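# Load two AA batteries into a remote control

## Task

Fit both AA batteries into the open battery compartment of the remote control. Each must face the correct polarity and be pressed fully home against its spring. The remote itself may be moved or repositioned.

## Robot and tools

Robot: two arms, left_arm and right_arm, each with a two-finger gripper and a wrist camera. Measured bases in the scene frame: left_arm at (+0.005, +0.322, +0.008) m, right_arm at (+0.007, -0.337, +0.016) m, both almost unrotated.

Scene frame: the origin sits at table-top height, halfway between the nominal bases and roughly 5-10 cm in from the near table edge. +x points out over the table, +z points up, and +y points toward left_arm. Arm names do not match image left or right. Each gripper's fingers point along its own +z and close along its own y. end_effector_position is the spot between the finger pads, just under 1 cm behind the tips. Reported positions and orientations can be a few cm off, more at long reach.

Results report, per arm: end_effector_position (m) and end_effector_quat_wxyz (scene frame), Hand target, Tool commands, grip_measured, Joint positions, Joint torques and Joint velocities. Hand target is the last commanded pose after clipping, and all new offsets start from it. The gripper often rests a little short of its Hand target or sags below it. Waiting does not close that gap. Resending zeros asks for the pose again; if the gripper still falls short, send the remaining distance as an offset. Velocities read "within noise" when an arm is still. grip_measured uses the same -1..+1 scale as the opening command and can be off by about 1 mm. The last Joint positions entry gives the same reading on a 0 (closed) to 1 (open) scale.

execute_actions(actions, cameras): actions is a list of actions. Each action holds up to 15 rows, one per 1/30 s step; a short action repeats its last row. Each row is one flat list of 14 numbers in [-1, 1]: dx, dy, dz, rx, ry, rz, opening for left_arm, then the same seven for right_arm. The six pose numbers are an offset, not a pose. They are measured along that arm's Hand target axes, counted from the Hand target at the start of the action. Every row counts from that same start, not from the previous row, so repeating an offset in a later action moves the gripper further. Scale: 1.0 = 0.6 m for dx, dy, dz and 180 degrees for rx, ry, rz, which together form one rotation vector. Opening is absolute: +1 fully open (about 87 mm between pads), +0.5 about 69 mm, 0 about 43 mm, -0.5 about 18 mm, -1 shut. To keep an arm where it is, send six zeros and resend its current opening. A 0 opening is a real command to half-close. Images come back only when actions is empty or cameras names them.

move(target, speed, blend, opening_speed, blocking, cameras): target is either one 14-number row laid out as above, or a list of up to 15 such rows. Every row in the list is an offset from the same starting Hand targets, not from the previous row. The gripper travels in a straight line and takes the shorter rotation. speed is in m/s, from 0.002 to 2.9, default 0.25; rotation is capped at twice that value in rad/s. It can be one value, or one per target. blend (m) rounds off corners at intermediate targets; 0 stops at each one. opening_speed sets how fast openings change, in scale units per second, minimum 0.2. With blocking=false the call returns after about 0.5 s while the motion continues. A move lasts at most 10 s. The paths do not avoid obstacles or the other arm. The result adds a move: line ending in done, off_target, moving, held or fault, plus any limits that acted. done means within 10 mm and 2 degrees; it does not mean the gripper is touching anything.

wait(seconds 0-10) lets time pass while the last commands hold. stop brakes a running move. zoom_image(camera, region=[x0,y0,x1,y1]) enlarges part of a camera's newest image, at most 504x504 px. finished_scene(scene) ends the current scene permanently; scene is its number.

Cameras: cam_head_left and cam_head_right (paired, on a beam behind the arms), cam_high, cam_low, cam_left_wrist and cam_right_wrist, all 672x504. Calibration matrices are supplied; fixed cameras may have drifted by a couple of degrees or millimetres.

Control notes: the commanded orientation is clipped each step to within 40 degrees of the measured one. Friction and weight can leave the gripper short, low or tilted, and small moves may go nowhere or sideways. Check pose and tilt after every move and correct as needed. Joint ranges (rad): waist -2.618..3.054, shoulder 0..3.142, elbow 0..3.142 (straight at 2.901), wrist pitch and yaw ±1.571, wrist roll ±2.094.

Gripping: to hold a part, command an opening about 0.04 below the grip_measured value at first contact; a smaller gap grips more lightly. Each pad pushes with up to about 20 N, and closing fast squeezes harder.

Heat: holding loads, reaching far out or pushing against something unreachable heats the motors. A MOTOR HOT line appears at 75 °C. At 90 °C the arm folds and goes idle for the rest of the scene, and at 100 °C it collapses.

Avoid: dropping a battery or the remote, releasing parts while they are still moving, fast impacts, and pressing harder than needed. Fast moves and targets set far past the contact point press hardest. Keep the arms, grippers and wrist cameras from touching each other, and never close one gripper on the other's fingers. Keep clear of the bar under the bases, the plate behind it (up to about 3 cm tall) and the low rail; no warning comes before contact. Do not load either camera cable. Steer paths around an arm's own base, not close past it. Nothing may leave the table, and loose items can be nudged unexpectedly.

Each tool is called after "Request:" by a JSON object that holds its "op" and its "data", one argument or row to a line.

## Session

Request:
{"op": "execute_actions", "data": {
  "actions": [],
  "cameras": ["cam_head_left", "cam_head_right", "cam_high", "cam_left_wrist", "cam_right_wrist"]
}}

Scene clock: 0.00 s.
left_arm: end_effector_position=(+0.3911, +0.3457, +0.0758) grip_measured=+1.000 end_effector_quat_wxyz=(+0.605, -0.039, +0.793, +0.052) | right_arm: end_effector_position=(+0.3870, -0.3678, +0.0498) grip_measured=+0.967 end_effector_quat_wxyz=(+0.547, +0.063, +0.832, -0.064)
Joint positions: left_arm=[-0.041 1.541 0.352 0.915 -0.123 -0.001 1] | right_arm=[-0.017 1.573 0.388 0.781 0.135 0.061 0.984]
Joint velocities: within noise
Joint torques (N m): no reading
Heat: left arm: 38 °C; right arm: 40 °C.
Hand target: left_arm +0.3942, +0.3458, +0.0823; +0.613, -0.039, +0.787, +0.052 | right_arm +0.3891, -0.3692, +0.0539; +0.552, +0.065, +0.829, -0.065
Tool commands: left_gripper/opening=+1.0 right_gripper/opening=+1.0
camera_calibration:
cam_left_wrist: T_world_to_cam=[[0.138044, -0.989728, -0.0371791, 0.291395], [-0.900135, -0.109711, -0.42157, 0.445421], [0.413161, 0.0916613, -0.906033, 0.021462], [0, 0, 0, 1]] pos_world=[0.351846, 0.335302, 0.218055]
cam_right_wrist: T_world_to_cam=[[-0.185761, -0.981527, 0.0458082, -0.294136], [-0.946768, 0.166319, -0.275622, 0.462447], [0.262912, -0.0945696, -0.960174, 0.0552435], [0, 0, 0, 1]] pos_world=[0.368667, -0.360392, 0.193978]
Images, in order (width x height): cam_head_left 672x504, cam_head_right 672x504, cam_high 672x504, cam_left_wrist 672x504, cam_right_wrist 672x504.

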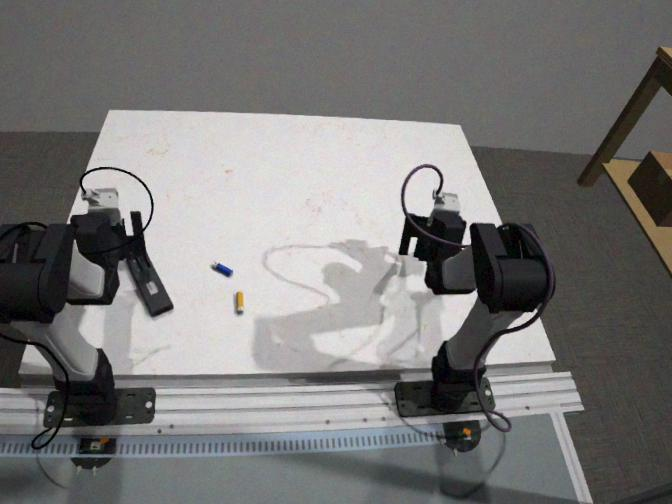

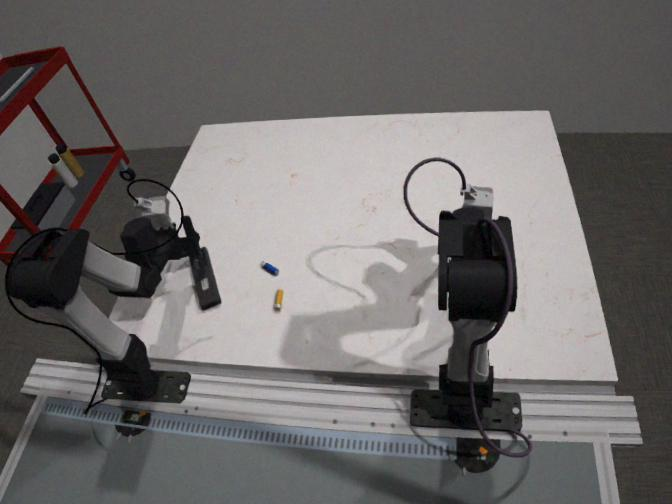

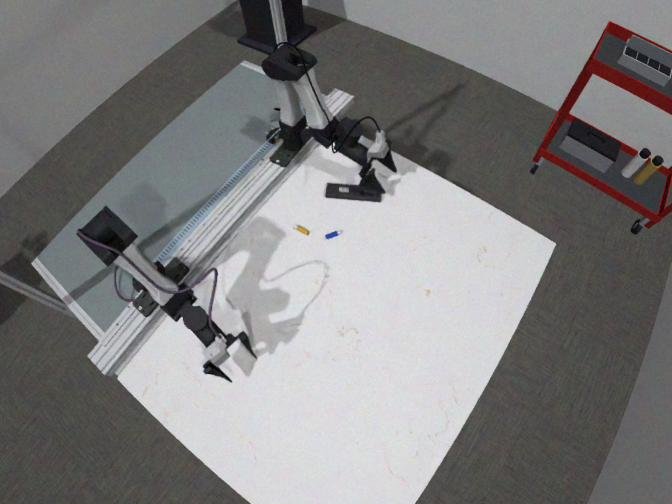

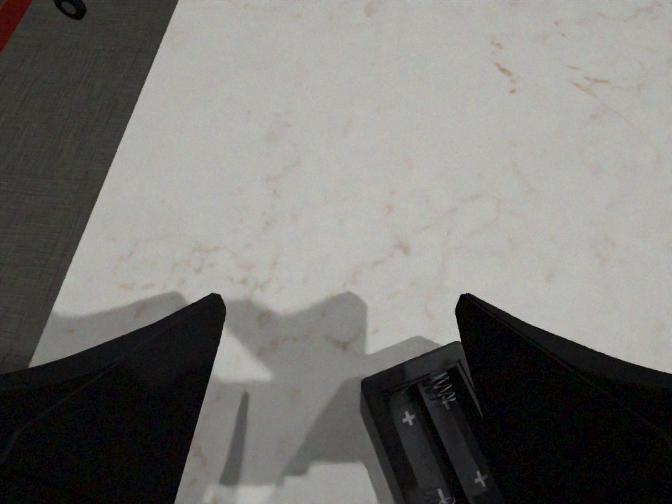

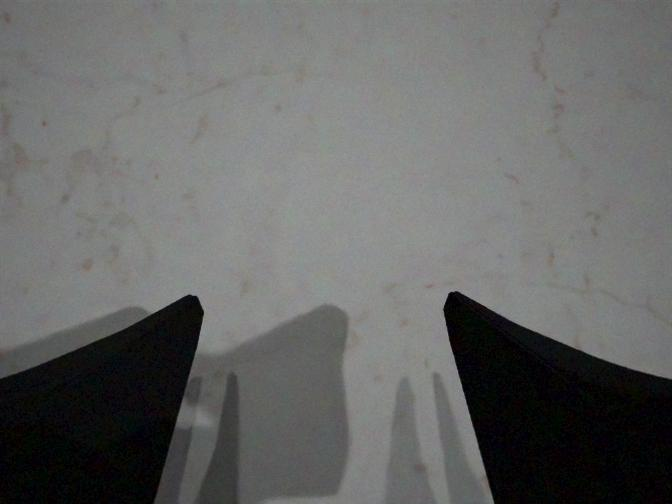

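Request:
{"op": "move", "data": {
  "target": [-0.0123, -0.1173, -0.2073, -0.0963, 0.142, -0.0492, 0.5, -0.0062, 0.704, -0.3138, -0.3, 0.0864, -0.1828, 0.0],
  "speed": 0.45,
  "cameras": ["cam_left_wrist", "cam_right_wrist"]
}}

Scene clock: 13.33 s.
left_arm: end_effector_position=(+0.2794, +0.2624, +0.1091) grip_measured=+0.500 end_effector_quat_wxyz=(+0.405, -0.196, +0.886, +0.111) | right_arm: end_effector_position=(+0.2936, +0.0751, +0.1144) grip_measured=+0.000 end_effector_quat_wxyz=(+0.373, -0.403, +0.818, +0.170)
Joint positions: left_arm=[-0.591 1.217 0.769 -0.583 -0.707 -0.776 0.75] | right_arm=[0.99 1.83 1.349 -0.211 0.061 0.042 0.5]
Joint torques (N m): left_arm=[-0.79 -2.96 8.65 1.04 -0.58 -0.18] | right_arm=[-0.53 -8.7 11.51 1.72 -0.15 -0.08]
Heat: left arm: 39 °C; right arm: 41 °C.
Hand target: left_arm +0.2851, +0.2599, +0.1172; +0.414, -0.201, +0.881, +0.112 | right_arm +0.2958, +0.0798, +0.1145; +0.370, -0.408, +0.816, +0.174
Off the commanded pose: left_arm 0.010 m, 1 deg | right_arm 0.005 m, 1 deg.
move: done
camera_calibration:
cam_left_wrist: T_world_to_cam=[[0.44758, -0.893063, -0.0459445, 0.114648], [-0.893927, -0.448198, 0.00359425, 0.390434], [-0.0238021, 0.0394623, -0.998938, 0.251311], [0, 0, 0, 1]] pos_world=[0.303688, 0.267462, 0.254908]
cam_right_wrist: T_world_to_cam=[[0.781413, -0.623066, 0.034382, -0.189316], [-0.624014, -0.780239, 0.0428187, 0.257995], [0.000147311, -0.054914, -0.998491, 0.262272], [0, 0, 0, 1]] pos_world=[0.308888, 0.0977441, 0.257338]
Images, in order (width x height): cam_left_wrist 672x504, cam_right_wrist 672x504.

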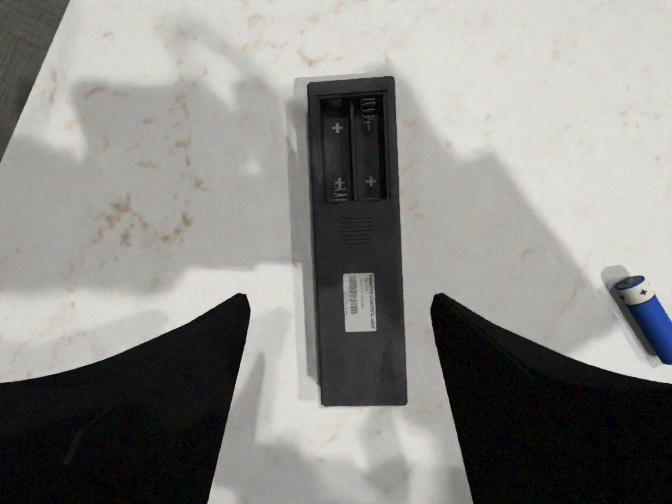

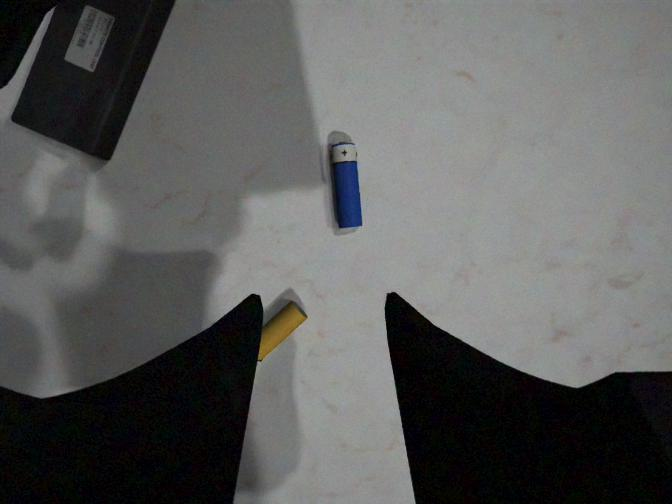

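Request:
{"op": "move", "data": {
  "target": [
    [0.0508, -0.012, 0.075, -0.0048, 0.2239, -0.0083, 0.5, 0, 0, 0, 0, 0, 0, 0.0],
    [0.1117, -0.012, 0.1257, -0.0048, 0.2239, -0.0083, 0.5, 0, 0, 0, 0, 0, 0, 0.0],
    [0.1117, -0.012, 0.1257, -0.0048, 0.2239, -0.0083, 0.0, 0, 0, 0, 0, 0, 0, 0.0]
  ],
  "speed": [0.35, 0.18, 0.18],
  "blend": [0.01, 0, 0],
  "opening_speed": 0.8,
  "cameras": ["cam_left_wrist"]
}}

Scene clock: 21.47 s.
left_arm: end_effector_position=(+0.3007, +0.2634, +0.0217) grip_measured=+0.098 end_effector_quat_wxyz=(+0.088, -0.241, +0.966, +0.042) | right_arm: end_effector_position=(+0.2935, +0.0750, +0.1143) grip_measured=+0.000 end_effector_quat_wxyz=(+0.373, -0.403, +0.818, +0.170)
Joint positions: left_arm=[-0.242 1.782 1.108 -0.778 -0.146 -0.675 0.549] | right_arm=[0.99 1.83 1.349 -0.211 0.061 0.042 0.5]
Joint torques (N m): left_arm=[0.57 -7.01 4.41 0.6 -0.02 -0.01] | right_arm=[-0.53 -8.69 11.52 1.71 -0.15 -0.07]
Heat: left arm: 40 °C; right arm: 42 °C.
Hand target: left_arm +0.3014, +0.2633, +0.0175; +0.085, -0.241, +0.966, +0.037 | right_arm +0.2958, +0.0798, +0.1144; +0.370, -0.408, +0.816, +0.174
Off the commanded pose: left_arm 0.004 m, 1 deg | right_arm 0.005 m, 1 deg.
move: done
camera_calibration:
cam_left_wrist: T_world_to_cam=[[0.476758, -0.877477, -0.0523111, 0.0893598], [-0.667951, -0.400317, 0.627366, 0.316205], [-0.57144, -0.26416, -0.776966, 0.404288], [0, 0, 0, 1]] pos_world=[0.399633, 0.31179, 0.120416]
Images, in order (width x height): cam_left_wrist 672x504.

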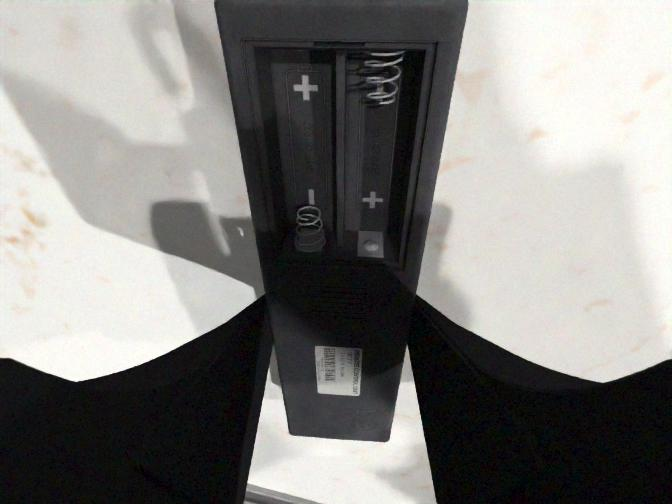

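Request:
{"op": "move", "data": {
  "target": [
    [-0.0116, 0, -0.0656, 0, 0, 0, 0.0, 0, 0, 0, 0, 0, 0, 0.0],
    [-0.0052, 0.1308, -0.1175, 0, 0, 0, 0.0, -0.0322, -0.0158, 0.1367, -0.0118, 0.1161, -0.0149, 0.0]
  ],
  "speed": 0.25,
  "blend": [0.015, 0],
  "cameras": ["cam_right_wrist"]
}}

Scene clock: 24.77 s.
left_arm: end_effector_position=(+0.2609, +0.3269, +0.0845) grip_measured=+0.098 end_effector_quat_wxyz=(+0.081, -0.243, +0.966, +0.045) | right_arm: end_effector_position=(+0.3481, +0.1347, +0.0835) grip_measured=+0.000 end_effector_quat_wxyz=(+0.226, -0.455, +0.855, +0.104)
Joint positions: left_arm=[-0.035 1.545 1.108 -1.002 -0.12 -0.473 0.549] | right_arm=[0.956 2.6 2.663 -1.094 -0.001 -0.028 0.5]
Joint torques (N m): left_arm=[0.38 -8.7 4.38 0.43 0.01 0.07] | right_arm=[-0.9 -13.19 10.81 1.19 -0.17 -0.09]
Heat: left arm: 41 °C; right arm: 43 °C.
Hand target: left_arm +0.2567, +0.3259, +0.0898; +0.085, -0.241, +0.966, +0.037 | right_arm +0.3490, +0.1324, +0.0744; +0.212, -0.459, +0.857, +0.103
Off the commanded pose: left_arm 0.007 m, 1 deg | right_arm 0.009 m, 2 deg.
move: done
camera_calibration:
cam_right_wrist: T_world_to_cam=[[0.822417, -0.56742, 0.0408134, -0.216082], [-0.538909, -0.754091, 0.375399, 0.278903], [-0.182232, -0.330729, -0.925964, 0.32924], [0, 0, 0, 1]] pos_world=[0.38801, 0.196598, 0.208983]
Images, in order (width x height): cam_right_wrist 672x504.

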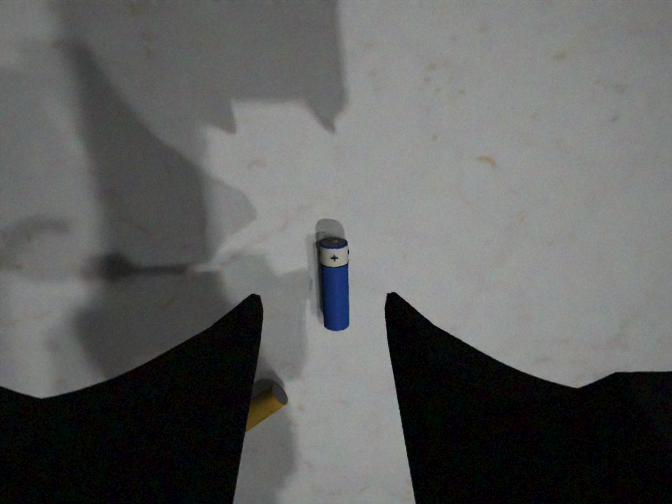

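Request:
{"op": "move", "data": {
  "target": [0, 0, 0, 0, 0, 0, 0.0, 0.0527, -0.0043, 0.0911, 0, 0, 0, 0.0],
  "speed": 0.18
}}

Scene clock: 27.33 s.
left_arm: end_effector_position=(+0.2609, +0.3269, +0.0845) grip_measured=+0.098 end_effector_quat_wxyz=(+0.081, -0.243, +0.966, +0.045) | right_arm: end_effector_position=(+0.3526, +0.1306, +0.0084) grip_measured=+0.000 end_effector_quat_wxyz=(+0.215, -0.454, +0.859, +0.101)
Joint positions: left_arm=[-0.035 1.545 1.108 -1.002 -0.12 -0.473 0.549] | right_arm=[0.945 2.573 2.317 -0.799 -0.009 -0.033 0.5]
Joint torques (N m): left_arm=[0.18 -8.49 4.7 0.41 -0.09 0.01] | right_arm=[-0.38 -17.59 6.2 1.35 -0.12 -0.09]
Heat: left arm: 41 °C; right arm: 44 °C.
Hand target: left_arm +0.2567, +0.3259, +0.0898; +0.085, -0.241, +0.966, +0.037 | right_arm +0.3502, +0.1278, +0.0113; +0.212, -0.459, +0.857, +0.103
Off the commanded pose: left_arm 0.007 m, 1 deg | right_arm 0.005 m, 1 deg.
move: done

Request:
{"op": "move", "data": {
  "target": [
    [0, 0, 0, 0, 0, 0, 0.0, -0.0357, 0.0057, -0.073, 0, 0, 0, 0.0],
    [0, 0, 0, 0, 0, 0, 0.0, -0.0037, 0.0057, -0.012, 0, 0, 0, 0.0]
  ],
  "speed": 0.2
}}

Scene clock: 30.97 s.
left_arm: end_effector_position=(+0.2609, +0.3269, +0.0845) grip_measured=+0.098 end_effector_quat_wxyz=(+0.081, -0.243, +0.966, +0.045) | right_arm: end_effector_position=(+0.3477, +0.1275, +0.0098) grip_measured=+0.000 end_effector_quat_wxyz=(+0.206, -0.457, +0.860, +0.098)
Joint positions: left_arm=[-0.035 1.545 1.108 -1.002 -0.12 -0.473 0.549] | right_arm=[0.949 2.565 2.314 -0.822 -0.01 -0.033 0.5]
Joint torques (N m): left_arm=[0.1 -8.66 4.7 0.38 -0.04 0.05] | right_arm=[-0.02 -18.06 6.99 1.34 -0.09 -0.03]
Heat: left arm: 42 °C; right arm: 46 °C.
Hand target: left_arm +0.2567, +0.3259, +0.0898; +0.085, -0.241, +0.966, +0.037 | right_arm +0.3465, +0.1288, +0.0187; +0.212, -0.459, +0.857, +0.103
Off the commanded pose: left_arm 0.007 m, 1 deg | right_arm 0.009 m, 1 deg.
move: done

Request:
{"op": "move", "data": {
  "target": [
    [0, 0, 0, 0, 0, 0, 0.0, 0, 0, 0, 0, 0, 0, -0.66],
    [0, 0, 0, 0, 0, 0, 0.0, -0.0466, 0, -0.0885, 0, 0, 0, -0.66],
    [0.1523, -0.5605, -0.0018, 0.1427, 0, 0.8097, 0.0, 0.4993, -0.2026, -0.4729, 0.0303, 0, 0.0575, -0.66]
  ],
  "speed": [0.2, 0.25, 0.6],
  "blend": [0, 0.02, 0],
  "opening_speed": 0.8,
  "cameras": ["cam_left_wrist", "cam_right_wrist"]
}}

Scene clock: 38.13 s.
left_arm: end_effector_position=(+0.3362, -0.0078, +0.0641) grip_measured=+0.098 end_effector_quat_wxyz=(+0.027, +0.860, +0.506, -0.063) | right_arm: end_effector_position=(+0.2294, -0.2670, +0.1358) grip_measured=-0.622 end_effector_quat_wxyz=(+0.224, -0.366, +0.900, +0.074)
Joint positions: left_arm=[-0.86 2.451 2.32 -1.417 0.143 1.263 0.549] | right_arm=[0.187 1.114 0.934 -0.95 -0.266 -0.53 0.189]
Joint torques (N m): left_arm=[-0.21 -11.58 8.36 0.07 0.16 0.02] | right_arm=[-0.83 -4.22 7.66 1.1 -0.41 -0.1]
Heat: left arm: 44 °C; right arm: 50 °C.
Hand target: left_arm +0.3361, -0.0124, +0.0640; +0.029, +0.862, +0.501, -0.070 | right_arm +0.2245, -0.2667, +0.1359; +0.224, -0.369, +0.899, +0.081
Off the commanded pose: left_arm 0.005 m, 1 deg | right_arm 0.005 m, 1 deg.
move: done
camera_calibration:
cam_left_wrist: T_world_to_cam=[[-0.875409, 0.48336, 0.00459295, 0.298202], [0.361346, 0.648059, 0.670409, -0.135933], [0.321073, 0.588542, -0.741977, 0.0902186], [0, 0, 0, 1]] pos_world=[0.281201, -0.109144, 0.156701]
cam_right_wrist: T_world_to_cam=[[0.689273, -0.723132, 0.0445273, -0.360029], [-0.675825, -0.619602, 0.399191, -0.043511], [-0.261079, -0.305245, -0.915786, 0.246645], [0, 0, 0, 1]] pos_world=[0.283146, -0.212021, 0.259274]
Images, in order (width x height): cam_left_wrist 672x504, cam_right_wrist 672x504.

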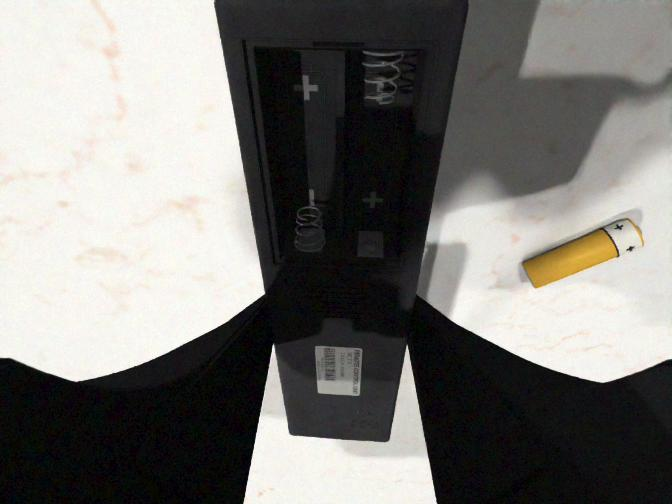

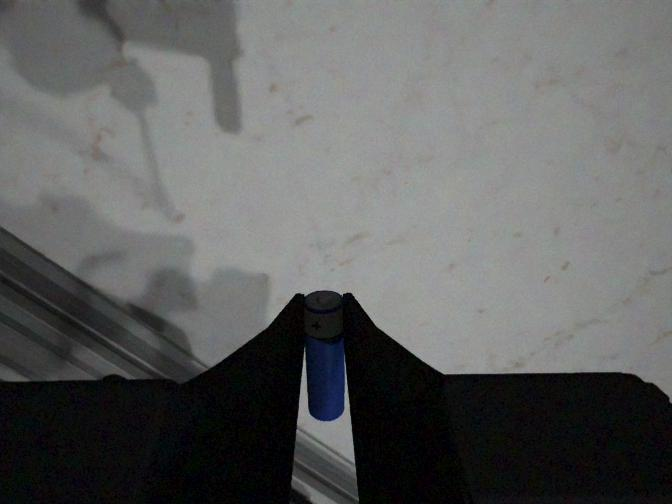

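Request:
{"op": "move", "data": {
  "target": [
    [0.012, 0.0016, 0.079, 0, 0, 0, 0.0, 0, 0, 0, 0, 0, 0, -0.66],
    [0.012, 0.0016, 0.079, 0, 0, 0, 0.5, 0, 0, 0, 0, 0, 0, -0.66]
  ],
  "speed": 0.12,
  "opening_speed": 0.8
}}

Scene clock: 44.03 s.
left_arm: end_effector_position=(+0.3365, -0.0086, +0.0249) grip_measured=+0.500 end_effector_quat_wxyz=(+0.026, +0.860, +0.505, -0.065) | right_arm: end_effector_position=(+0.2292, -0.2670, +0.1357) grip_measured=-0.622 end_effector_quat_wxyz=(+0.224, -0.366, +0.900, +0.074)
Joint positions: left_arm=[-0.86 2.451 2.164 -1.263 0.146 1.265 0.75] | right_arm=[0.187 1.114 0.934 -0.951 -0.267 -0.53 0.189]
Joint torques (N m): left_arm=[-0.18 -12.21 3.93 0.49 0.22 0.01] | right_arm=[-0.84 -4.23 7.68 1.1 -0.41 -0.09]
Heat: left arm: 46 °C; right arm: 48 °C.
Hand target: left_arm +0.3360, -0.0124, +0.0160; +0.029, +0.862, +0.501, -0.070 | right_arm +0.2245, -0.2668, +0.1359; +0.223, -0.369, +0.899, +0.081
Off the commanded pose: left_arm 0.010 m, 1 deg | right_arm 0.005 m, 1 deg.
move: done; target 2's new opening was sent with left_arm's hand 0.015 m and 2 deg from that target

Request:
{"op": "move", "data": {
  "target": [
    [-0.021, -0.0028, -0.1383, 0, 0, 0, 0.5, 0, 0, 0, 0, 0, 0, -0.66],
    [0.048, -0.0063, -0.1487, -0.0401, 0.0253, -0.4973, 0.5, 0, 0, 0, 0, 0, 0, -0.66],
    [0.1182, -0.0071, -0.1087, 0.0501, -0.0192, -0.9938, 0.5, -0.2961, 0.1915, 0.2513, -0.0568, -0.1175, -0.0719, -0.66]
  ],
  "speed": [0.3, 0.6, 0.5],
  "blend": [0.02, 0.02, 0],
  "cameras": ["cam_left_wrist", "cam_right_wrist"]
}}

Scene clock: 49.30 s.
left_arm: end_effector_position=(+0.3696, +0.0623, +0.0477) grip_measured=+0.500 end_effector_quat_wxyz=(-0.116, -0.493, +0.861, -0.044) | right_arm: end_effector_position=(+0.2978, -0.0352, +0.0758) grip_measured=-0.622 end_effector_quat_wxyz=(+0.343, -0.469, +0.789, +0.199)
Joint positions: left_arm=[-0.479 2.373 2.032 -1.298 0.246 -1.463 0.75] | right_arm=[0.724 1.623 0.952 -0.079 -0.267 -0.238 0.189]
Joint torques (N m): left_arm=[-0.12 -17.06 4.15 0.11 0.11 -0.12] | right_arm=[0.08 -6.39 11.02 1.96 -0.05 0.09]
Heat: left arm: 50 °C; right arm: 48 °C.
Hand target: left_arm +0.3730, +0.0586, +0.0699; -0.104, -0.494, +0.860, -0.071 | right_arm +0.3073, -0.0264, +0.0819; +0.358, -0.464, +0.785, +0.201
Off the commanded pose: left_arm 0.023 m, 3 deg | right_arm 0.014 m, 2 deg.
move: off_target (left_arm, right_arm)
camera_calibration:
cam_left_wrist: T_world_to_cam=[[0.857954, -0.511096, -0.051911, -0.282446], [-0.184663, -0.401115, 0.897221, 0.0739465], [-0.479389, -0.760189, -0.438519, 0.391598], [0, 0, 0, 1]] pos_world=[0.443708, 0.182993, 0.0907147]
cam_right_wrist: T_world_to_cam=[[0.873245, -0.48689, 0.0195129, -0.281477], [-0.486954, -0.870492, 0.0715518, 0.130044], [-0.0178521, -0.0719842, -0.997246, 0.222359], [0, 0, 0, 1]] pos_world=[0.313093, -0.0078397, 0.217934]
Images, in order (width x height): cam_left_wrist 672x504, cam_right_wrist 672x504.

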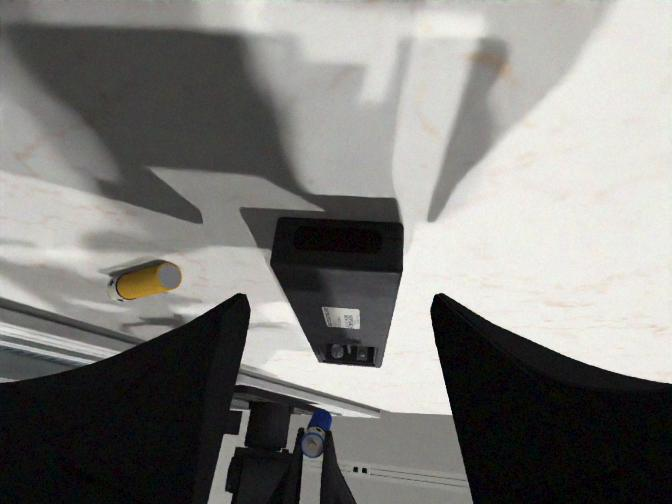

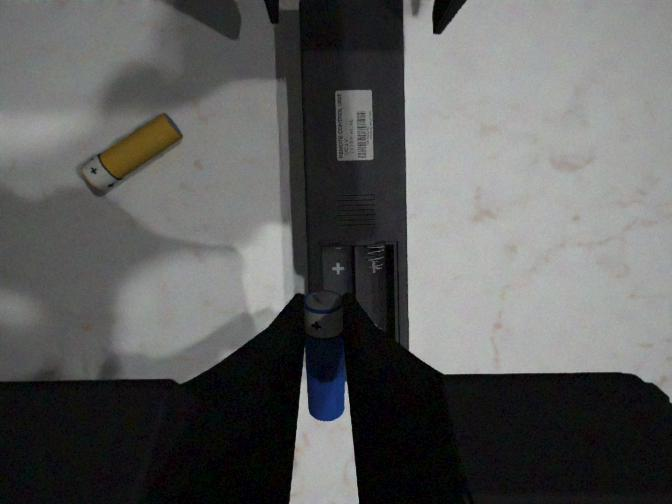

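Request:
{"op": "zoom_image", "data": {
  "camera": "cam_right_wrist",
  "region": [270, 130, 440, 360]
}}

Scaled by 2.191 from the camera's 672x504 image, which has a finer 960x720 frame.

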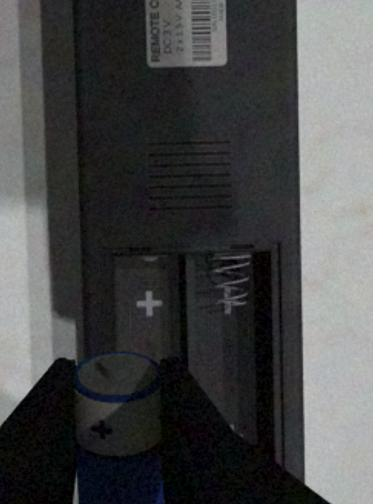

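Request:
{"op": "move", "data": {
  "target": [
    [-0.0226, 0.0018, 0.0877, 0, 0, 0, 0.5, 0.0188, 0, 0.0187, -0.0039, -0.0306, -0.0039, -0.66],
    [-0.0226, 0.0018, 0.0877, 0, 0, 0, 0.0, 0.0188, 0, 0.0187, -0.0039, -0.0306, -0.0039, -0.66]
  ],
  "speed": 0.15,
  "opening_speed": 0.8,
  "cameras": ["cam_right_wrist"]
}}

Scene clock: 55.70 s.
left_arm: end_effector_position=(+0.3747, +0.0516, +0.0213) grip_measured=+0.098 end_effector_quat_wxyz=(-0.116, -0.488, +0.860, -0.087) | right_arm: end_effector_position=(+0.3071, -0.0269, +0.0697) grip_measured=-0.622 end_effector_quat_wxyz=(+0.393, -0.465, +0.763, +0.216)
Joint positions: left_arm=[-0.478 2.362 1.892 -1.1 0.297 -1.464 0.549] | right_arm=[0.716 1.639 0.854 0.153 -0.288 -0.237 0.189]
Joint torques (N m): left_arm=[-0.28 -13.09 2.95 0.17 -0.33 -0.16] | right_arm=[-0.96 -6.63 7.39 2.09 -0.36 0.1]
Heat: left arm: 54 °C; right arm: 47 °C.
Hand target: left_arm +0.3731, +0.0586, +0.0156; -0.104, -0.494, +0.860, -0.071 | right_arm +0.3080, -0.0258, +0.0661; +0.394, -0.461, +0.762, +0.225
Off the commanded pose: left_arm 0.009 m, 2 deg | right_arm 0.004 m, 1 deg.
move: done
camera_calibration:
cam_right_wrist: T_world_to_cam=[[0.875188, -0.481504, 0.0469058, -0.287751], [-0.479772, -0.876302, -0.0437427, 0.147865], [0.0621659, 0.015779, -0.997941, 0.19482], [0, 0, 0, 1]] pos_world=[0.310667, -0.0120528, 0.214385]
Images, in order (width x height): cam_right_wrist 672x504.

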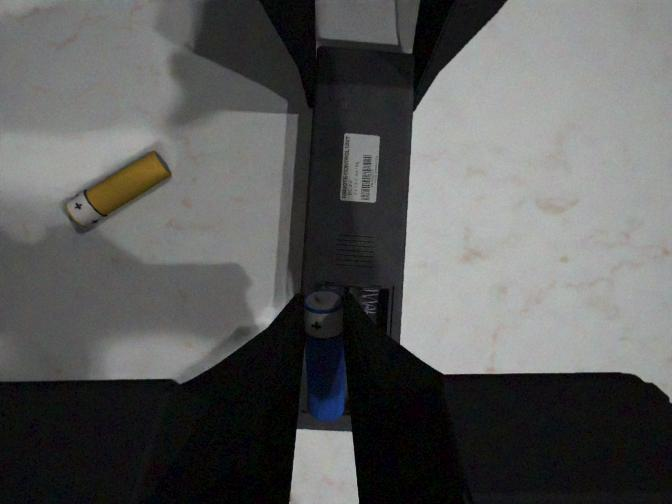

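Request:
{"op": "move", "data": {
  "target": [0, 0, 0, 0, 0, 0, 0.0, 0.0523, -0.0032, 0.0391, 0.0101, 0, 0.0087, -0.66],
  "speed": 0.12,
  "cameras": ["cam_right_wrist"]
}}

Scene clock: 59.57 s.
left_arm: end_effector_position=(+0.3747, +0.0516, +0.0213) grip_measured=+0.098 end_effector_quat_wxyz=(-0.116, -0.488, +0.860, -0.087) | right_arm: end_effector_position=(+0.3095, -0.0254, +0.0344) grip_measured=-0.622 end_effector_quat_wxyz=(+0.397, -0.450, +0.768, +0.222)
Joint positions: left_arm=[-0.478 2.362 1.892 -1.1 0.297 -1.464 0.549] | right_arm=[0.716 1.74 0.786 0.339 -0.282 -0.202 0.189]
Joint torques (N m): left_arm=[0.09 -13.2 3.03 0.24 -0.36 -0.12] | right_arm=[-0.14 -6.5 6.49 2.1 0.01 0.1]
Heat: left arm: 55 °C; right arm: 47 °C.
Hand target: left_arm +0.3731, +0.0586, +0.0156; -0.104, -0.494, +0.860, -0.071 | right_arm +0.3106, -0.0266, +0.0269; +0.398, -0.444, +0.772, +0.219
Off the commanded pose: left_arm 0.009 m, 2 deg | right_arm 0.008 m, 1 deg.
move: done
camera_calibration:
cam_right_wrist: T_world_to_cam=[[0.863456, -0.503648, 0.0279829, -0.28373], [-0.501597, -0.863158, -0.0579493, 0.156442], [0.0533398, 0.0360005, -0.997927, 0.162643], [0, 0, 0, 1]] pos_world=[0.314784, -0.0137207, 0.179312]
Images, in order (width x height): cam_right_wrist 672x504.

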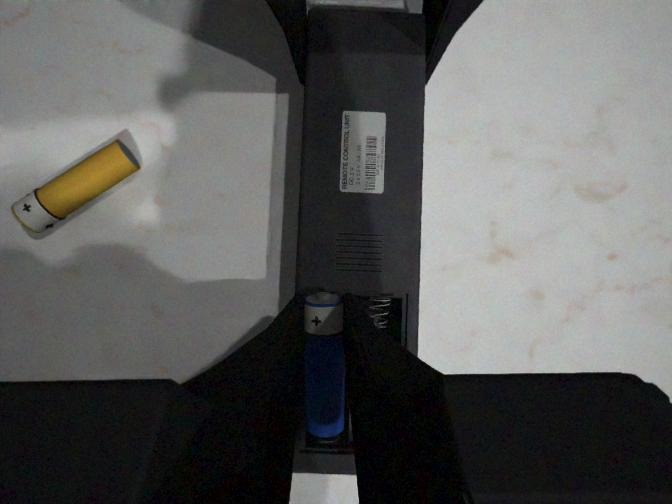

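Request:
{"op": "zoom_image", "data": {
  "camera": "cam_right_wrist",
  "region": [280, 270, 430, 490]
}}

Scaled by 2.291 from the camera's 672x504 image, which has a finer 960x720 frame.

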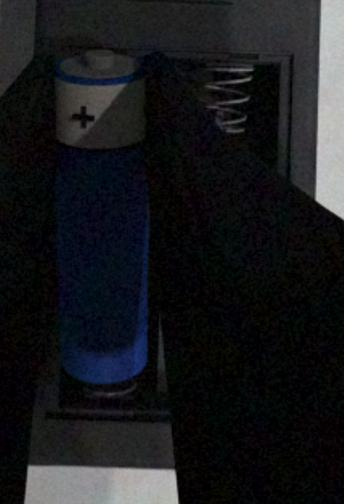

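Request:
{"op": "execute_actions", "data": {
  "actions": [],
  "cameras": ["cam_left_wrist"]
}}

Request:
{"op": "zoom_image", "data": {
  "camera": "cam_left_wrist",
  "region": [240, 280, 440, 460]
}}

Scene clock: 62.80 s.
left_arm: end_effector_position=(+0.3747, +0.0516, +0.0213) grip_measured=+0.098 end_effector_quat_wxyz=(-0.116, -0.488, +0.860, -0.087) | right_arm: end_effector_position=(+0.3096, -0.0255, +0.0344) grip_measured=-0.622 end_effector_quat_wxyz=(+0.398, -0.450, +0.768, +0.222)
Joint positions: left_arm=[-0.478 2.362 1.892 -1.1 0.297 -1.464 0.549] | right_arm=[0.716 1.74 0.786 0.34 -0.281 -0.202 0.189]
Joint velocities: within noise
Joint torques (N m): left_arm=[-0.02 -13.15 2.73 0.18 -0.35 -0.14] | right_arm=[-0.14 -6.52 6.5 2.11 0.01 0.1]
Heat: left arm: 55 °C; right arm: 47 °C.
Hand target: left_arm +0.3731, +0.0586, +0.0156; -0.104, -0.494, +0.860, -0.071 | right_arm +0.3106, -0.0267, +0.0269; +0.398, -0.444, +0.772, +0.219
Tool commands: left_gripper/opening=+0.0 right_gripper/opening=-0.66
Off the commanded pose: left_arm 0.009 m, 2 deg | right_arm 0.008 m, 1 deg.
camera_calibration:
cam_left_wrist: T_world_to_cam=[[0.860059, -0.509729, 0.0217855, -0.296054], [-0.220873, -0.333505, 0.916509, 0.103997], [-0.459906, -0.793064, -0.399419, 0.367828], [0, 0, 0, 1]] pos_world=[0.44676, 0.175487, 0.0580533]
Images, in order (width x height): cam_left_wrist 672x504.

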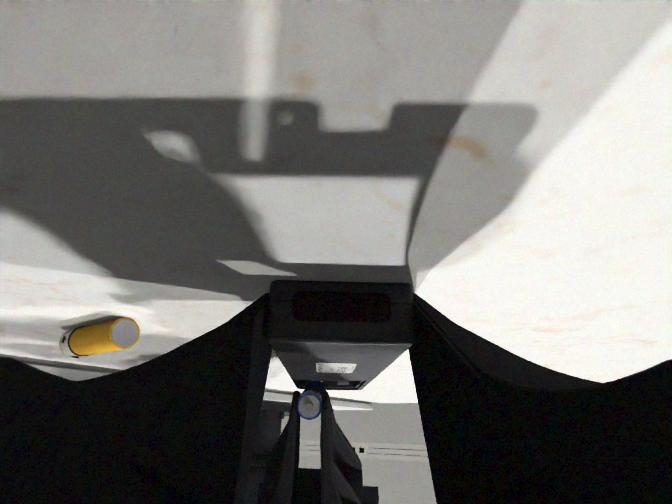

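Scaled by 2.520 from the camera's 672x504 image, which has a finer 960x720 frame.

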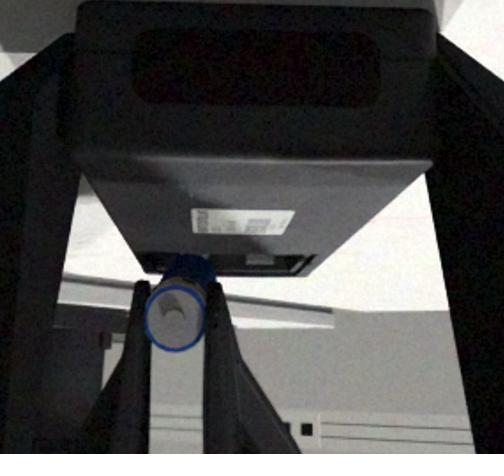

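Request:
{"op": "move", "data": {
  "target": [
    [0, 0, 0, 0, 0, 0, 0.0, -0.0359, 0, -0.0221, 0, 0, 0, -0.66],
    [0, 0, 0, 0, 0, 0, 0.0, 0.0107, 0, 0.018, 0, 0, 0, -0.66]
  ],
  "speed": 0.12,
  "cameras": ["cam_right_wrist"]
}}

Scene clock: 66.57 s.
left_arm: end_effector_position=(+0.3747, +0.0517, +0.0212) grip_measured=+0.098 end_effector_quat_wxyz=(-0.116, -0.488, +0.860, -0.086) | right_arm: end_effector_position=(+0.3160, -0.0206, +0.0289) grip_measured=-0.622 end_effector_quat_wxyz=(+0.407, -0.447, +0.765, +0.222)
Joint positions: left_arm=[-0.478 2.362 1.892 -1.1 0.297 -1.464 0.549] | right_arm=[0.717 1.782 0.79 0.397 -0.276 -0.198 0.189]
Joint torques (N m): left_arm=[0.01 -13.08 3.11 0.26 -0.32 -0.13] | right_arm=[0.24 -5.97 6.27 2.04 0.01 0.1]
Heat: left arm: 56 °C; right arm: 46 °C.
Hand target: left_arm +0.3731, +0.0586, +0.0156; -0.104, -0.494, +0.860, -0.071 | right_arm +0.3132, -0.0225, +0.0152; +0.398, -0.444, +0.772, +0.219
Off the commanded pose: left_arm 0.009 m, 2 deg | right_arm 0.014 m, 1 deg.
move: off_target (right_arm)
camera_calibration:
cam_right_wrist: T_world_to_cam=[[0.860187, -0.508755, 0.0353054, -0.286081], [-0.505215, -0.859548, -0.0770378, 0.165421], [0.0695401, 0.0484301, -0.996403, 0.151721], [0, 0, 0, 1]] pos_world=[0.319105, -0.0107059, 0.174019]
Images, in order (width x height): cam_right_wrist 672x504.

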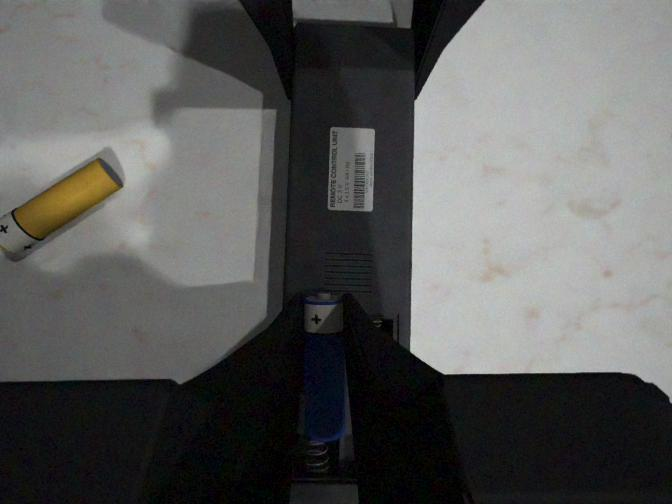

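Request:
{"op": "move", "data": {
  "target": [0, 0, 0, 0, 0, 0, 0.0, 0.0101, 0, 0.0087, 0, 0, 0, -0.66],
  "speed": 0.08,
  "cameras": ["cam_right_wrist"]
}}

Scene clock: 68.40 s.
left_arm: end_effector_position=(+0.3747, +0.0517, +0.0212) grip_measured=+0.098 end_effector_quat_wxyz=(-0.116, -0.488, +0.860, -0.086) | right_arm: end_effector_position=(+0.3220, -0.0154, +0.0298) grip_measured=-0.622 end_effector_quat_wxyz=(+0.422, -0.446, +0.756, +0.225)
Joint positions: left_arm=[-0.478 2.362 1.892 -1.1 0.297 -1.464 0.549] | right_arm=[0.717 1.804 0.79 0.456 -0.276 -0.198 0.189]
Joint torques (N m): left_arm=[-0.16 -13.19 3.08 0.22 -0.33 -0.14] | right_arm=[0.32 -5.86 5.46 1.85 0.02 0.09]
Heat: left arm: 56 °C; right arm: 46 °C.
Hand target: left_arm +0.3731, +0.0586, +0.0156; -0.104, -0.494, +0.860, -0.071 | right_arm +0.3137, -0.0220, +0.0074; +0.398, -0.444, +0.772, +0.219
Off the commanded pose: left_arm 0.009 m, 2 deg | right_arm 0.025 m, 3 deg.
move: off_target (right_arm)
camera_calibration:
cam_right_wrist: T_world_to_cam=[[0.859494, -0.508993, 0.0468642, -0.28879], [-0.501944, -0.857784, -0.110717, 0.172874], [0.0965535, 0.0716371, -0.992746, 0.143501], [0, 0, 0, 1]] pos_world=[0.321131, -0.00898354, 0.175134]
Images, in order (width x height): cam_right_wrist 672x504.

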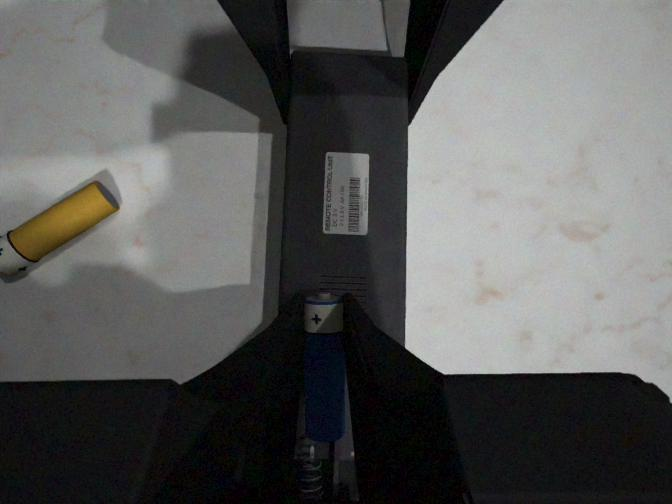

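Request:
{"op": "move", "data": {
  "target": [
    [0, 0, 0, 0, 0, 0, 0.0, -0.043, -0.0065, -0.0155, 0, 0, 0, -0.3],
    [0, 0, 0, 0, 0, 0, 0.0, -0.096, -0.0065, -0.0612, 0, 0, 0, -0.3],
    [0, 0, 0, 0, 0, 0, 0.0, -0.0903, -0.0065, -0.0295, 0, 0.0517, 0, -0.95]
  ],
  "speed": [0.1, 0.2, 0.2],
  "blend": [0, 0.01, 0],
  "opening_speed": 0.9,
  "cameras": ["cam_right_wrist"]
}}

Scene clock: 76.30 s.
left_arm: end_effector_position=(+0.3747, +0.0517, +0.0212) grip_measured=+0.098 end_effector_quat_wxyz=(-0.116, -0.488, +0.860, -0.086) | right_arm: end_effector_position=(+0.3192, -0.0120, +0.0601) grip_measured=-0.949 end_effector_quat_wxyz=(+0.330, -0.458, +0.804, +0.188)
Joint positions: left_arm=[-0.478 2.362 1.892 -1.1 0.297 -1.464 0.549] | right_arm=[0.746 1.775 1.086 -0.089 -0.225 -0.201 0.025]
Joint torques (N m): left_arm=[-0.01 -13.2 2.93 0.14 -0.35 -0.15] | right_arm=[0.02 -7.83 11.11 1.63 0.01 -0.09]
Heat: left arm: 57 °C; right arm: 46 °C.
Hand target: left_arm +0.3731, +0.0586, +0.0156; -0.104, -0.494, +0.860, -0.071 | right_arm +0.3251, -0.0084, +0.0616; +0.334, -0.461, +0.802, +0.182
Off the commanded pose: left_arm 0.009 m, 2 deg | right_arm 0.007 m, 1 deg.
move: done
camera_calibration:
cam_right_wrist: T_world_to_cam=[[0.856126, -0.516624, 0.0121695, -0.283073], [-0.514772, -0.850514, 0.107869, 0.168821], [-0.0453773, -0.0986137, -0.994091, 0.217068], [0, 0, 0, 1]] pos_world=[0.3391, 0.018748, 0.20102]
Images, in order (width x height): cam_right_wrist 672x504.

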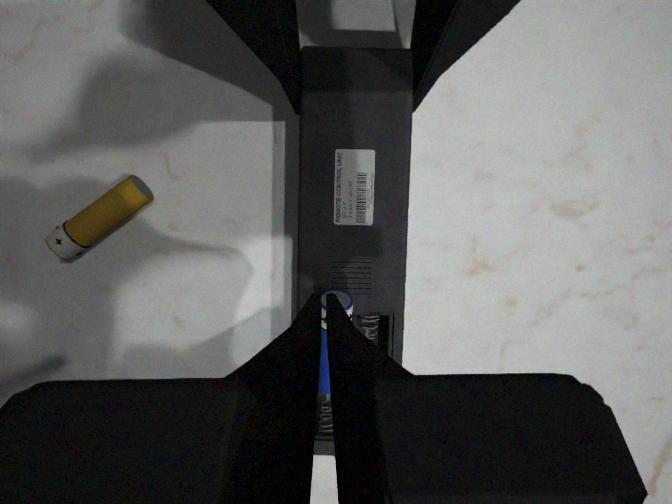

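Request:
{"op": "move", "data": {
  "target": [0, 0, 0, 0, 0, 0, 0.0, 0.0456, -0.0065, 0.0478, 0, 0.0278, 0, -0.95],
  "speed": 0.12,
  "cameras": ["cam_right_wrist"]
}}

Scene clock: 79.60 s.
left_arm: end_effector_position=(+0.3747, +0.0517, +0.0212) grip_measured=+0.098 end_effector_quat_wxyz=(-0.116, -0.488, +0.860, -0.086) | right_arm: end_effector_position=(+0.3273, -0.0106, +0.0290) grip_measured=-0.949 end_effector_quat_wxyz=(+0.304, -0.463, +0.815, +0.171)
Joint positions: left_arm=[-0.478 2.362 1.892 -1.1 0.297 -1.464 0.549] | right_arm=[0.746 1.885 1.133 -0.091 -0.207 -0.216 0.025]
Joint torques (N m): left_arm=[0.08 -12.86 3 0.17 -0.33 -0.18] | right_arm=[0.18 -7.84 9.92 1.53 0.04 -0.1]
Heat: left arm: 58 °C; right arm: 46 °C.
Hand target: left_arm +0.3731, +0.0586, +0.0156; -0.104, -0.494, +0.860, -0.071 | right_arm +0.3295, -0.0102, +0.0221; +0.299, -0.468, +0.816, +0.162
Off the commanded pose: left_arm 0.009 m, 2 deg | right_arm 0.007 m, 1 deg.
move: done
camera_calibration:
cam_right_wrist: T_world_to_cam=[[0.855598, -0.517379, 0.0164522, -0.288747], [-0.512095, -0.841364, 0.172813, 0.174841], [-0.0755676, -0.156284, -0.984817, 0.195616], [0, 0, 0, 1]] pos_world=[0.351369, 0.0282847, 0.167182]
Images, in order (width x height): cam_right_wrist 672x504.

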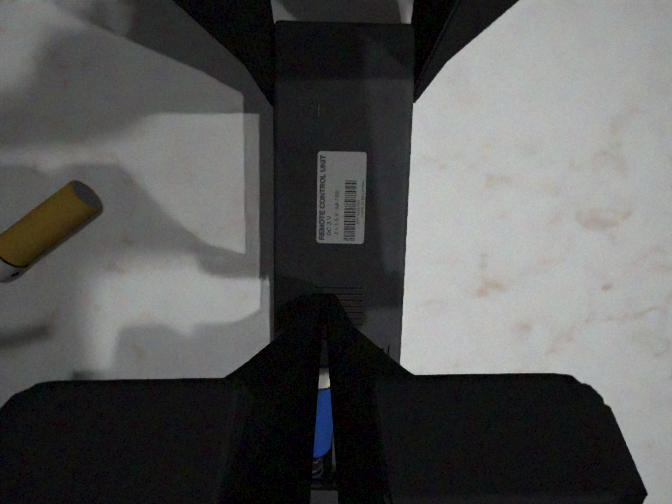

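Request:
{"op": "move", "data": {
  "target": [-0.0161, 0.0002, -0.0042, 0, 0, 0, 0.0, 0.0687, 0, -0.0465, 0, 0.0333, 0, -0.95],
  "speed": 0.08,
  "cameras": ["cam_right_wrist"]
}}

Scene clock: 82.20 s.
left_arm: end_effector_position=(+0.3756, +0.0531, +0.0214) grip_measured=+0.098 end_effector_quat_wxyz=(-0.116, -0.489, +0.860, -0.087) | right_arm: end_effector_position=(+0.3221, -0.0226, +0.0307) grip_measured=-0.949 end_effector_quat_wxyz=(+0.305, -0.477, +0.808, +0.163)
Joint positions: left_arm=[-0.474 2.362 1.892 -1.1 0.299 -1.461 0.549] | right_arm=[0.737 1.844 1.088 -0.096 -0.207 -0.257 0.025]
Joint torques (N m): left_arm=[1.46 -12.49 3.95 0.08 -0.35 0.09] | right_arm=[-1.4 -11.74 5.05 0.64 0.14 -0.11]
Heat: left arm: 58 °C; right arm: 46 °C.
Hand target: left_arm +0.3780, +0.0673, +0.0156; -0.104, -0.494, +0.860, -0.071 | right_arm +0.3043, -0.0528, +0.0172; +0.256, -0.476, +0.830, +0.137
Off the commanded pose: left_arm 0.016 m, 2 deg | right_arm 0.038 m, 7 deg.
move: off_target (left_arm, right_arm)
camera_calibration:
cam_right_wrist: T_world_to_cam=[[0.866316, -0.49782, 0.0408916, -0.294329], [-0.496431, -0.849052, 0.18074, 0.15631], [-0.055257, -0.176878, -0.98268, 0.188029], [0, 0, 0, 1]] pos_world=[0.342969, 0.019451, 0.168556]
Images, in order (width x height): cam_right_wrist 672x504.

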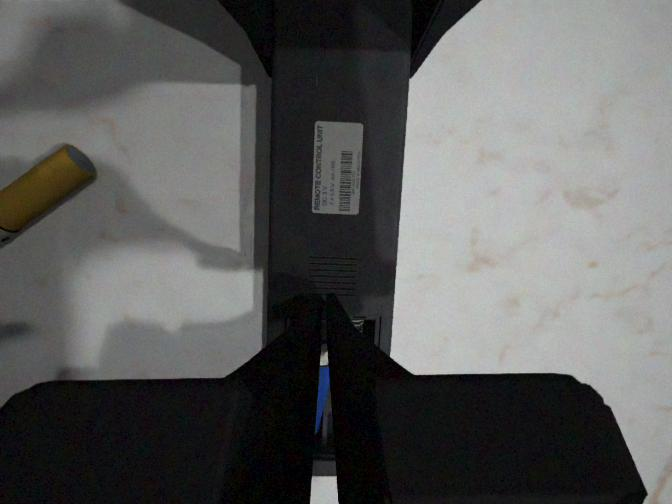

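Request:
{"op": "move", "data": {
  "target": [0, 0, 0, 0, 0, 0, 0.0, 0.0132, 0, -0.0252, 0, 0, 0, -0.95],
  "speed": 0.08,
  "cameras": ["cam_right_wrist"]
}}

Scene clock: 85.17 s.
left_arm: end_effector_position=(+0.3759, +0.0543, +0.0214) grip_measured=+0.098 end_effector_quat_wxyz=(-0.116, -0.487, +0.861, -0.087) | right_arm: end_effector_position=(+0.3001, -0.0597, +0.0243) grip_measured=-0.950 end_effector_quat_wxyz=(+0.260, -0.475, +0.829, +0.140)
Joint positions: left_arm=[-0.471 2.362 1.892 -1.101 0.299 -1.455 0.549] | right_arm=[0.713 1.772 1.02 -0.207 -0.192 -0.273 0.025]
Joint torques (N m): left_arm=[1.1 -12.4 3.95 0.1 -0.36 0.01] | right_arm=[-0.62 -10.39 6.91 1.31 -0.13 -0.06]
Heat: left arm: 59 °C; right arm: 47 °C.
Hand target: left_arm +0.3779, +0.0673, +0.0156; -0.104, -0.494, +0.860, -0.071 | right_arm +0.2966, -0.0657, +0.0254; +0.256, -0.476, +0.830, +0.137
Off the commanded pose: left_arm 0.014 m, 2 deg | right_arm 0.007 m, 1 deg.
move: off_target (left_arm)
camera_calibration:
cam_right_wrist: T_world_to_cam=[[0.857143, -0.514283, 0.0286125, -0.291407], [-0.500338, -0.818133, 0.283409, 0.115626], [-0.122343, -0.257238, -0.958572, 0.188671], [0, 0, 0, 1]] pos_world=[0.330713, -0.00673486, 0.156423]
Images, in order (width x height): cam_right_wrist 672x504.

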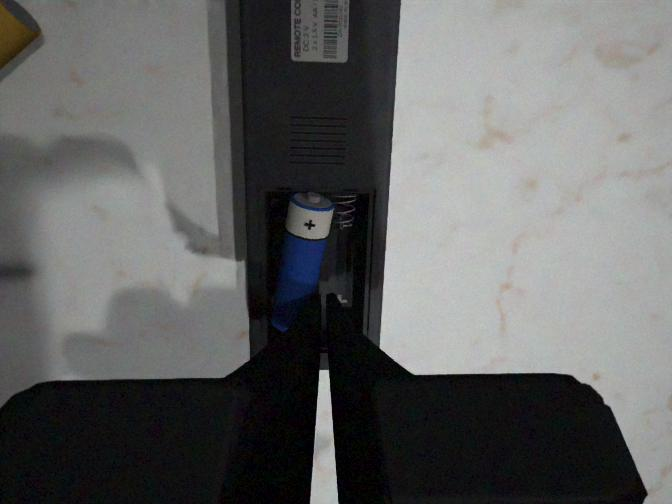

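Request:
{"op": "zoom_image", "data": {
  "camera": "cam_right_wrist",
  "region": [230, 170, 400, 375]
}}

Scaled by 2.459 from the camera's 672x504 image, which has a finer 960x720 frame.

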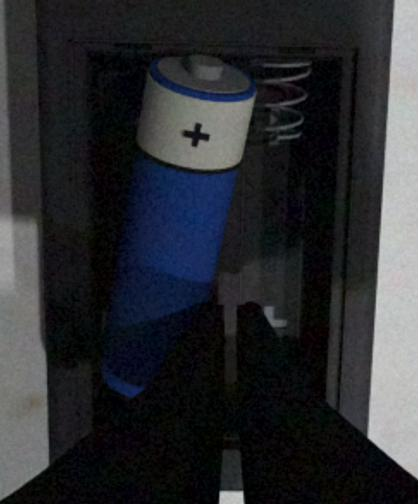

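Request:
{"op": "move", "data": {
  "target": [0, 0, 0, 0, 0, 0, 0.0, -0.05, 0, -0.075, 0, -0.05, 0, -0.95],
  "speed": 0.12,
  "cameras": ["cam_right_wrist", "cam_left_wrist"]
}}

Request:
{"op": "zoom_image", "data": {
  "camera": "cam_right_wrist",
  "region": [230, 120, 400, 320]
}}

Scene clock: 87.20 s.
left_arm: end_effector_position=(+0.3759, +0.0543, +0.0214) grip_measured=+0.098 end_effector_quat_wxyz=(-0.116, -0.487, +0.861, -0.088) | right_arm: end_effector_position=(+0.2974, -0.0645, +0.0719) grip_measured=-0.950 end_effector_quat_wxyz=(+0.311, -0.466, +0.811, +0.164)
Joint positions: left_arm=[-0.471 2.362 1.892 -1.101 0.299 -1.454 0.549] | right_arm=[0.687 1.599 0.967 -0.211 -0.233 -0.273 0.025]
Joint torques (N m): left_arm=[0.98 -12.51 3.74 0.11 -0.33 -0.03] | right_arm=[-0.99 -10.26 7.23 1.66 -0.34 0.04]
Heat: left arm: 59 °C; right arm: 47 °C.
Hand target: left_arm +0.3780, +0.0672, +0.0156; -0.104, -0.494, +0.860, -0.071 | right_arm +0.2958, -0.0652, +0.0794; +0.320, -0.464, +0.808, +0.174
Off the commanded pose: left_arm 0.014 m, 3 deg | right_arm 0.008 m, 2 deg.
move: off_target (left_arm)
camera_calibration:
cam_left_wrist: T_world_to_cam=[[0.85851, -0.512242, 0.0238548, -0.294973], [-0.222881, -0.330843, 0.916988, 0.105634], [-0.461827, -0.79256, -0.398201, 0.371111], [0, 0, 0, 1]] pos_world=[0.44817, 0.177979, 0.0579486]
cam_right_wrist: T_world_to_cam=[[0.855634, -0.516257, 0.0370105, -0.293164], [-0.514665, -0.841051, 0.166593, 0.10791], [-0.0548769, -0.16159, -0.985331, 0.220731], [0, 0, 0, 1]] pos_world=[0.318491, -0.0249218, 0.210366]
Images, in order (width x height): cam_left_wrist 672x504, cam_right_wrist 672x504.

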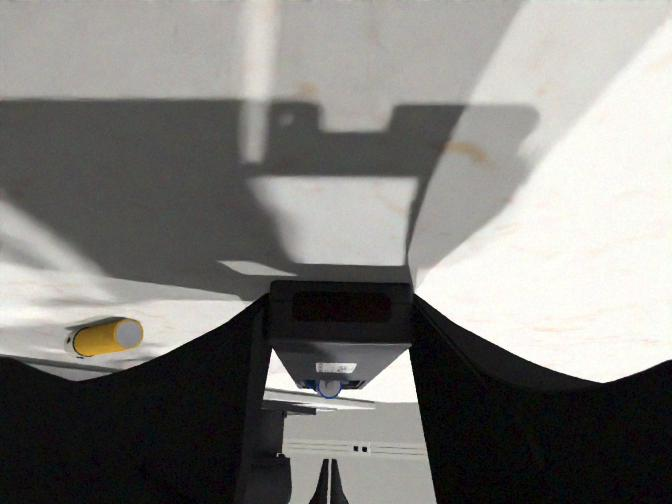

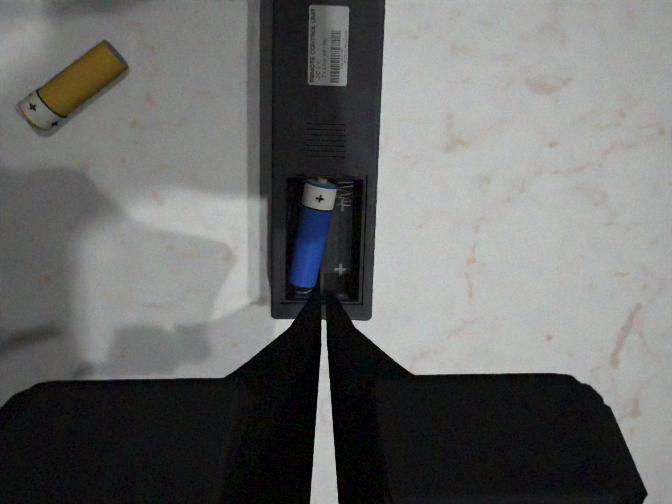

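Scaled by 2.520 from the camera's 672x504 image, which has a finer 960x720 frame.

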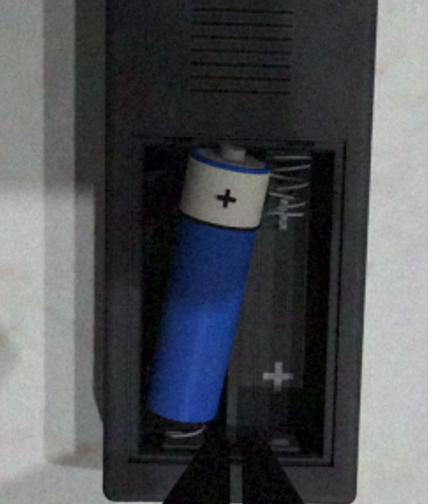

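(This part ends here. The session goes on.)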